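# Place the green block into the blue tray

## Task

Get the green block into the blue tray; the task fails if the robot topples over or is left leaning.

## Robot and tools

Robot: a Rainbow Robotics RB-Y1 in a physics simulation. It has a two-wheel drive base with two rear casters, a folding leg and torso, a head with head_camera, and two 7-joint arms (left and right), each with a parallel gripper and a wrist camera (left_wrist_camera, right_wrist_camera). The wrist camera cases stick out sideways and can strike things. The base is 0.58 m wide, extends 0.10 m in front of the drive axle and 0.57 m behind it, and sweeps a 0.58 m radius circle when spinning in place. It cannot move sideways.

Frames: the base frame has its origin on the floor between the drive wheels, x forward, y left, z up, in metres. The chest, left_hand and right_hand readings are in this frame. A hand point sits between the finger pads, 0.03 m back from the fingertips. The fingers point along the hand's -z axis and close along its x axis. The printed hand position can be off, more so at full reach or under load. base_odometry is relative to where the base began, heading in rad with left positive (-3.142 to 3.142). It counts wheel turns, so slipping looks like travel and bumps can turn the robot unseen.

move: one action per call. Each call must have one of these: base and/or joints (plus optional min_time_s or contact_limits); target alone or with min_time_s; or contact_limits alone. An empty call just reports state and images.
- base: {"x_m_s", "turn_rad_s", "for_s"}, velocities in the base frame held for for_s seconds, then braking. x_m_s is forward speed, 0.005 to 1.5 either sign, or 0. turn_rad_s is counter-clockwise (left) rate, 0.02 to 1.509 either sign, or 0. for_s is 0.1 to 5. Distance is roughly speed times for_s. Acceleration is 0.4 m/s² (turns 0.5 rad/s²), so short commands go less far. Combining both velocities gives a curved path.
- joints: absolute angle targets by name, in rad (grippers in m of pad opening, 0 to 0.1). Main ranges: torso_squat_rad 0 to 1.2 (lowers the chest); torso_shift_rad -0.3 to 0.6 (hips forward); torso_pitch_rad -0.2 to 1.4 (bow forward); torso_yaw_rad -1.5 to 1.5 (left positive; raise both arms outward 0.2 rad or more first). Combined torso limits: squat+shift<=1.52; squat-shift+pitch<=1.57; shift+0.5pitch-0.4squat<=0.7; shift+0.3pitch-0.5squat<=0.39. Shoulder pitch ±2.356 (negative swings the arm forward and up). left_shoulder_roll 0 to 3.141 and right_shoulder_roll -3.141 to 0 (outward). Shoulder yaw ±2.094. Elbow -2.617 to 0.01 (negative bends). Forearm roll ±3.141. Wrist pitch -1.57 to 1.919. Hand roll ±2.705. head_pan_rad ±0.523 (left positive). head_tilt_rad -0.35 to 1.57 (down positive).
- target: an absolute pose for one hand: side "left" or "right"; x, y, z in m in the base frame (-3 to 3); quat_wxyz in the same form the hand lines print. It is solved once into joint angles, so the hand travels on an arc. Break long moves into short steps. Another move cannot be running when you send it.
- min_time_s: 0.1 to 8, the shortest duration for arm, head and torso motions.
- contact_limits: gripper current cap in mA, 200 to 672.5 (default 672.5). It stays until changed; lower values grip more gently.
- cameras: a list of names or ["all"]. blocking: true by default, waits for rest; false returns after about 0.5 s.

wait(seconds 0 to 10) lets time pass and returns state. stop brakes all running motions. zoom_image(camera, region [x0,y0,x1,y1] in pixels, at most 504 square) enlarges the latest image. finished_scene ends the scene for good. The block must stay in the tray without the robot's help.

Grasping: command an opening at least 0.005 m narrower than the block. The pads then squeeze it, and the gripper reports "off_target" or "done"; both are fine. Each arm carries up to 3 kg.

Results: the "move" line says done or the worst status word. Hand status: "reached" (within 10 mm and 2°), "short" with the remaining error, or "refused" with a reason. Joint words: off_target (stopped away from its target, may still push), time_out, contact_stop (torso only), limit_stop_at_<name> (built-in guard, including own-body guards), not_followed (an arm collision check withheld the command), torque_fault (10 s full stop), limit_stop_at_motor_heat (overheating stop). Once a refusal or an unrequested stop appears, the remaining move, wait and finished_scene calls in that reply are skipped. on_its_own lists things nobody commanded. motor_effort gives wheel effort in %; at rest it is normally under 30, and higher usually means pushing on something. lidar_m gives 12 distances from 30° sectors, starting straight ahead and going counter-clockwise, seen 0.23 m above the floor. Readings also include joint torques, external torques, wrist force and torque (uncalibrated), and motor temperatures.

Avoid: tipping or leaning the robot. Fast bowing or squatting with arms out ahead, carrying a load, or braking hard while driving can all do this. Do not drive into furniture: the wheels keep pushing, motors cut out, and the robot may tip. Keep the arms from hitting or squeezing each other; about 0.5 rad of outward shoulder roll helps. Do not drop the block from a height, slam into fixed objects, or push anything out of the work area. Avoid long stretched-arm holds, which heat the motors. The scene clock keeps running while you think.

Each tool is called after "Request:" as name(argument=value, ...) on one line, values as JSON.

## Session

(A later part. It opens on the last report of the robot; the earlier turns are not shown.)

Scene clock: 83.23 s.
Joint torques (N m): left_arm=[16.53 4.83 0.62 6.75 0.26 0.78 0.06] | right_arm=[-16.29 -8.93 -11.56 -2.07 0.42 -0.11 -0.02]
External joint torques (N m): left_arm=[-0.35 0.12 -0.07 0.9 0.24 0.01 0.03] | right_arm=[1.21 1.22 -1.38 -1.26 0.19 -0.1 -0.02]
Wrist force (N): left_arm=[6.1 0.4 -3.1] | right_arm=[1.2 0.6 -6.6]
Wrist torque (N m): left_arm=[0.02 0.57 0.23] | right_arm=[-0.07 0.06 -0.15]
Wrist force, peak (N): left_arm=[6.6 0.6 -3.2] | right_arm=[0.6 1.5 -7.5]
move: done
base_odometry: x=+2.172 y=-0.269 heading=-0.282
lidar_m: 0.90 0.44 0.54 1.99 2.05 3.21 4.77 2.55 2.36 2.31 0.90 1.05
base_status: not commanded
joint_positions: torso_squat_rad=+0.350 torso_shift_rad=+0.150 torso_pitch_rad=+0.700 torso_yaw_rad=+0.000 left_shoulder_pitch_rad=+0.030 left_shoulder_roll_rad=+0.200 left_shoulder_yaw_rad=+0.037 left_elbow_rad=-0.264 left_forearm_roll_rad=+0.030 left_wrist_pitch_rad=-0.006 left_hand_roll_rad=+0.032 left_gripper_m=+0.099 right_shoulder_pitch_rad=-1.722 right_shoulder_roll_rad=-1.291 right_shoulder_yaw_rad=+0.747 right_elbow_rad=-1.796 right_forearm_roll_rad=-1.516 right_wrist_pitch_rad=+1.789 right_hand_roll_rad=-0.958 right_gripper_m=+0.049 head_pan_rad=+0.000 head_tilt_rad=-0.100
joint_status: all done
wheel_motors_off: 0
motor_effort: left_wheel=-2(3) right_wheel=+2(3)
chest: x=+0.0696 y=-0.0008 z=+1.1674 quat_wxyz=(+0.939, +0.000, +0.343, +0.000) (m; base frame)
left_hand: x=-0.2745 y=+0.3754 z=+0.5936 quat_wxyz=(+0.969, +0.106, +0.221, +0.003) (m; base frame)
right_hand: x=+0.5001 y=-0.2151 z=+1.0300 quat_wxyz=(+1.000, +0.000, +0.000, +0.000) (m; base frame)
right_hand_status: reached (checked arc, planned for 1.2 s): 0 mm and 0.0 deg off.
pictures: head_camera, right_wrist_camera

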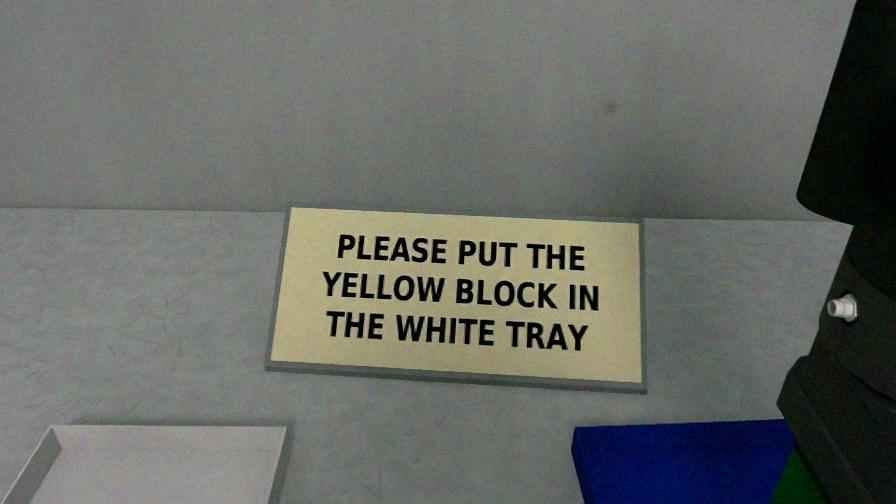

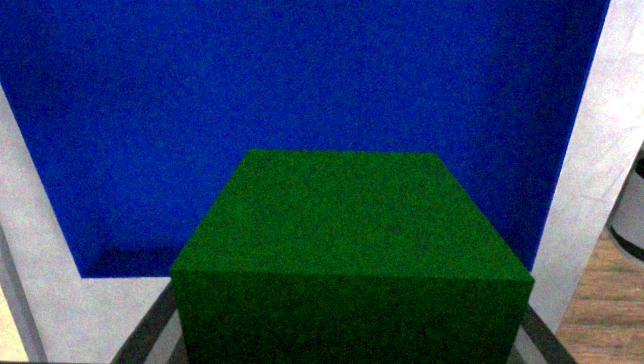

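Request:
move(target={"side":"right","x":0.505,"y":-0.215,"z":0.914,"quat_wxyz":[1,0,0,0]}, min_time_s=1.5, cameras=["right_wrist_camera"])

Request:
move(joints={"right_gripper_m":0.08})

Request:
move(target={"side":"right","x":0.48,"y":-0.215,"z":1.03,"quat_wxyz":[1,0,0,0]}, min_time_s=1.2, cameras=["right_wrist_camera"])

Scene clock: 88.33 s.
Joint torques (N m): left_arm=[16.25 4.82 0.36 6.48 0.22 0.88 -0.08] | right_arm=[-15.28 -9.45 -9.86 -1.52 0.74 -0.29 0.28]
External joint torques (N m): left_arm=[-0.62 0.11 -0.33 0.63 0.2 0.11 -0.1] | right_arm=[2.17 1.73 0.32 0.64 0.5 -0.28 0.28]
Wrist force (N): left_arm=[6.4 0.4 -3.1] | right_arm=[0.7 1.5 -6.6]
Wrist torque (N m): left_arm=[0.00 0.60 0.21] | right_arm=[-0.15 0.05 -0.12]
Wrist force, peak (N): left_arm=[6.5 0.7 -3.5] | right_arm=[1.0 1.1 -7.3]
move: done
base_odometry: x=+2.172 y=-0.269 heading=-0.282
lidar_m: 0.91 0.45 0.54 2.00 2.05 3.20 4.78 2.55 2.35 2.29 0.88 1.04
base_status: not commanded
joint_positions: torso_squat_rad=+0.350 torso_shift_rad=+0.150 torso_pitch_rad=+0.700 torso_yaw_rad=+0.000 left_shoulder_pitch_rad=+0.030 left_shoulder_roll_rad=+0.200 left_shoulder_yaw_rad=+0.037 left_elbow_rad=-0.264 left_forearm_roll_rad=+0.030 left_wrist_pitch_rad=-0.006 left_hand_roll_rad=+0.032 left_gripper_m=+0.099 right_shoulder_pitch_rad=-1.528 right_shoulder_roll_rad=-1.204 right_shoulder_yaw_rad=+0.858 right_elbow_rad=-1.731 right_forearm_roll_rad=-1.315 right_wrist_pitch_rad=+1.547 right_hand_roll_rad=-0.907 right_gripper_m=+0.049 head_pan_rad=+0.000 head_tilt_rad=-0.100
joint_status: all done
wheel_motors_off: 0
motor_effort: left_wheel=-2(3) right_wheel=+2(3)
chest: x=+0.0696 y=-0.0008 z=+1.1674 quat_wxyz=(+0.939, +0.000, +0.343, +0.000) (m; base frame)
left_hand: x=-0.2745 y=+0.3754 z=+0.5936 quat_wxyz=(+0.969, +0.106, +0.221, +0.003) (m; base frame)
right_hand: x=+0.5047 y=-0.2151 z=+0.9144 quat_wxyz=(+1.000, +0.000, -0.001, +0.000) (m; base frame)
right_hand_status: reached (checked arc, planned for 1.5 s): 1 mm and 0.1 deg off.
pictures: right_wrist_camera

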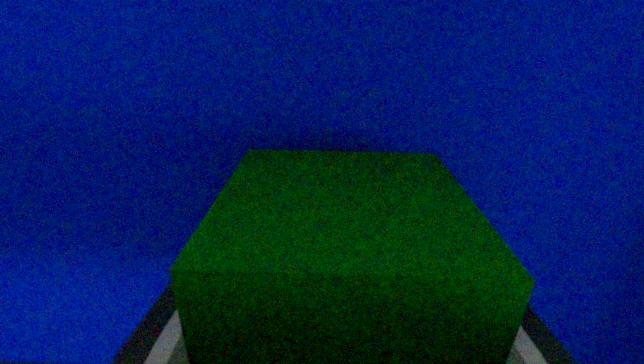

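Scene clock: 89.17 s.
Joint torques (N m): left_arm=[16.71 5.1 0.58 6.54 0.18 0.86 -0.17] | right_arm=[-16.09 -9.69 -10.2 -1.39 0.66 -0.31 0.2]
External joint torques (N m): left_arm=[-0.17 0.38 -0.11 0.7 0.17 0.08 -0.2] | right_arm=[1.36 1.49 -0.03 0.77 0.42 -0.29 0.2]
Wrist force (N): left_arm=[6.3 0.3 -3.2] | right_arm=[0.5 0.8 -6.2]
Wrist torque (N m): left_arm=[0.03 0.57 0.23] | right_arm=[-0.12 0.02 -0.11]
Wrist force, peak (N): left_arm=[6.4 0.4 -3.1] | right_arm=[1.1 1.2 -6.6]
move: done
base_odometry: x=+2.172 y=-0.269 heading=-0.282
lidar_m: 0.91 0.45 0.55 2.01 2.05 3.21 4.77 2.55 2.36 2.29 0.89 1.04
base_status: not commanded
joint_positions: torso_squat_rad=+0.350 torso_shift_rad=+0.150 torso_pitch_rad=+0.700 torso_yaw_rad=+0.000 left_shoulder_pitch_rad=+0.030 left_shoulder_roll_rad=+0.200 left_shoulder_yaw_rad=+0.037 left_elbow_rad=-0.264 left_forearm_roll_rad=+0.030 left_wrist_pitch_rad=-0.006 left_hand_roll_rad=+0.032 left_gripper_m=+0.099 right_shoulder_pitch_rad=-1.528 right_shoulder_roll_rad=-1.204 right_shoulder_yaw_rad=+0.858 right_elbow_rad=-1.731 right_forearm_roll_rad=-1.315 right_wrist_pitch_rad=+1.547 right_hand_roll_rad=-0.907 right_gripper_m=+0.080 head_pan_rad=+0.000 head_tilt_rad=-0.100
joint_status: all done
wheel_motors_off: 0
motor_effort: left_wheel=-2(3) right_wheel=+2(3)
chest: x=+0.0696 y=-0.0008 z=+1.1674 quat_wxyz=(+0.939, +0.000, +0.343, +0.000) (m; base frame)
left_hand: x=-0.2745 y=+0.3754 z=+0.5936 quat_wxyz=(+0.969, +0.106, +0.221, +0.003) (m; base frame)
right_hand: x=+0.5047 y=-0.2151 z=+0.9144 quat_wxyz=(+1.000, +0.000, -0.001, +0.000) (m; base frame)
pictures: none

Scene clock: 90.70 s.
Joint torques (N m): left_arm=[16.44 5.06 0.33 6.52 0.15 0.87 -0.09] | right_arm=[-16.84 -9.08 -11.54 -1.44 0.21 -0.13 -0.28]
External joint torques (N m): left_arm=[-0.44 0.35 -0.36 0.68 0.14 0.09 -0.12] | right_arm=[-0.35 1.12 -1.4 -0.9 -0.02 -0.12 -0.28]
Wrist force (N): left_arm=[6.1 0.4 -3.1] | right_arm=[1.1 0.6 -5.7]
Wrist torque (N m): left_arm=[0.01 0.57 0.22] | right_arm=[-0.09 0.08 0.06]
Wrist force, peak (N): left_arm=[6.4 0.5 -3.2] | right_arm=[1.1 0.9 -6.6]
move: done
base_odometry: x=+2.172 y=-0.269 heading=-0.282
lidar_m: 0.90 0.46 0.56 2.00 2.05 3.20 4.77 2.55 2.36 2.29 0.90 1.04
base_status: not commanded
joint_positions: torso_squat_rad=+0.350 torso_shift_rad=+0.150 torso_pitch_rad=+0.700 torso_yaw_rad=+0.000 left_shoulder_pitch_rad=+0.030 left_shoulder_roll_rad=+0.200 left_shoulder_yaw_rad=+0.037 left_elbow_rad=-0.264 left_forearm_roll_rad=+0.030 left_wrist_pitch_rad=-0.006 left_hand_roll_rad=+0.032 left_gripper_m=+0.099 right_shoulder_pitch_rad=-1.687 right_shoulder_roll_rad=-1.336 right_shoulder_yaw_rad=+0.729 right_elbow_rad=-1.899 right_forearm_roll_rad=-1.545 right_wrist_pitch_rad=+1.774 right_hand_roll_rad=-1.016 right_gripper_m=+0.080 head_pan_rad=+0.000 head_tilt_rad=-0.100
joint_status: all done
wheel_motors_off: 0
motor_effort: left_wheel=-2(3) right_wheel=+3(3)
chest: x=+0.0696 y=-0.0008 z=+1.1674 quat_wxyz=(+0.939, +0.000, +0.343, +0.000) (m; base frame)
left_hand: x=-0.2745 y=+0.3754 z=+0.5936 quat_wxyz=(+0.969, +0.106, +0.221, +0.003) (m; base frame)
right_hand: x=+0.4801 y=-0.2151 z=+1.0297 quat_wxyz=(+1.000, +0.000, +0.000, +0.000) (m; base frame)
right_hand_status: reached (checked arc, planned for 1.2 s): 0 mm and 0.0 deg off.
pictures: right_wrist_camera

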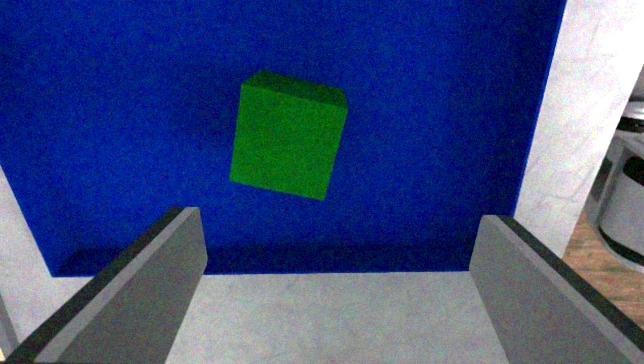

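Request:
finished_scene()

The scene is finished: the task was done.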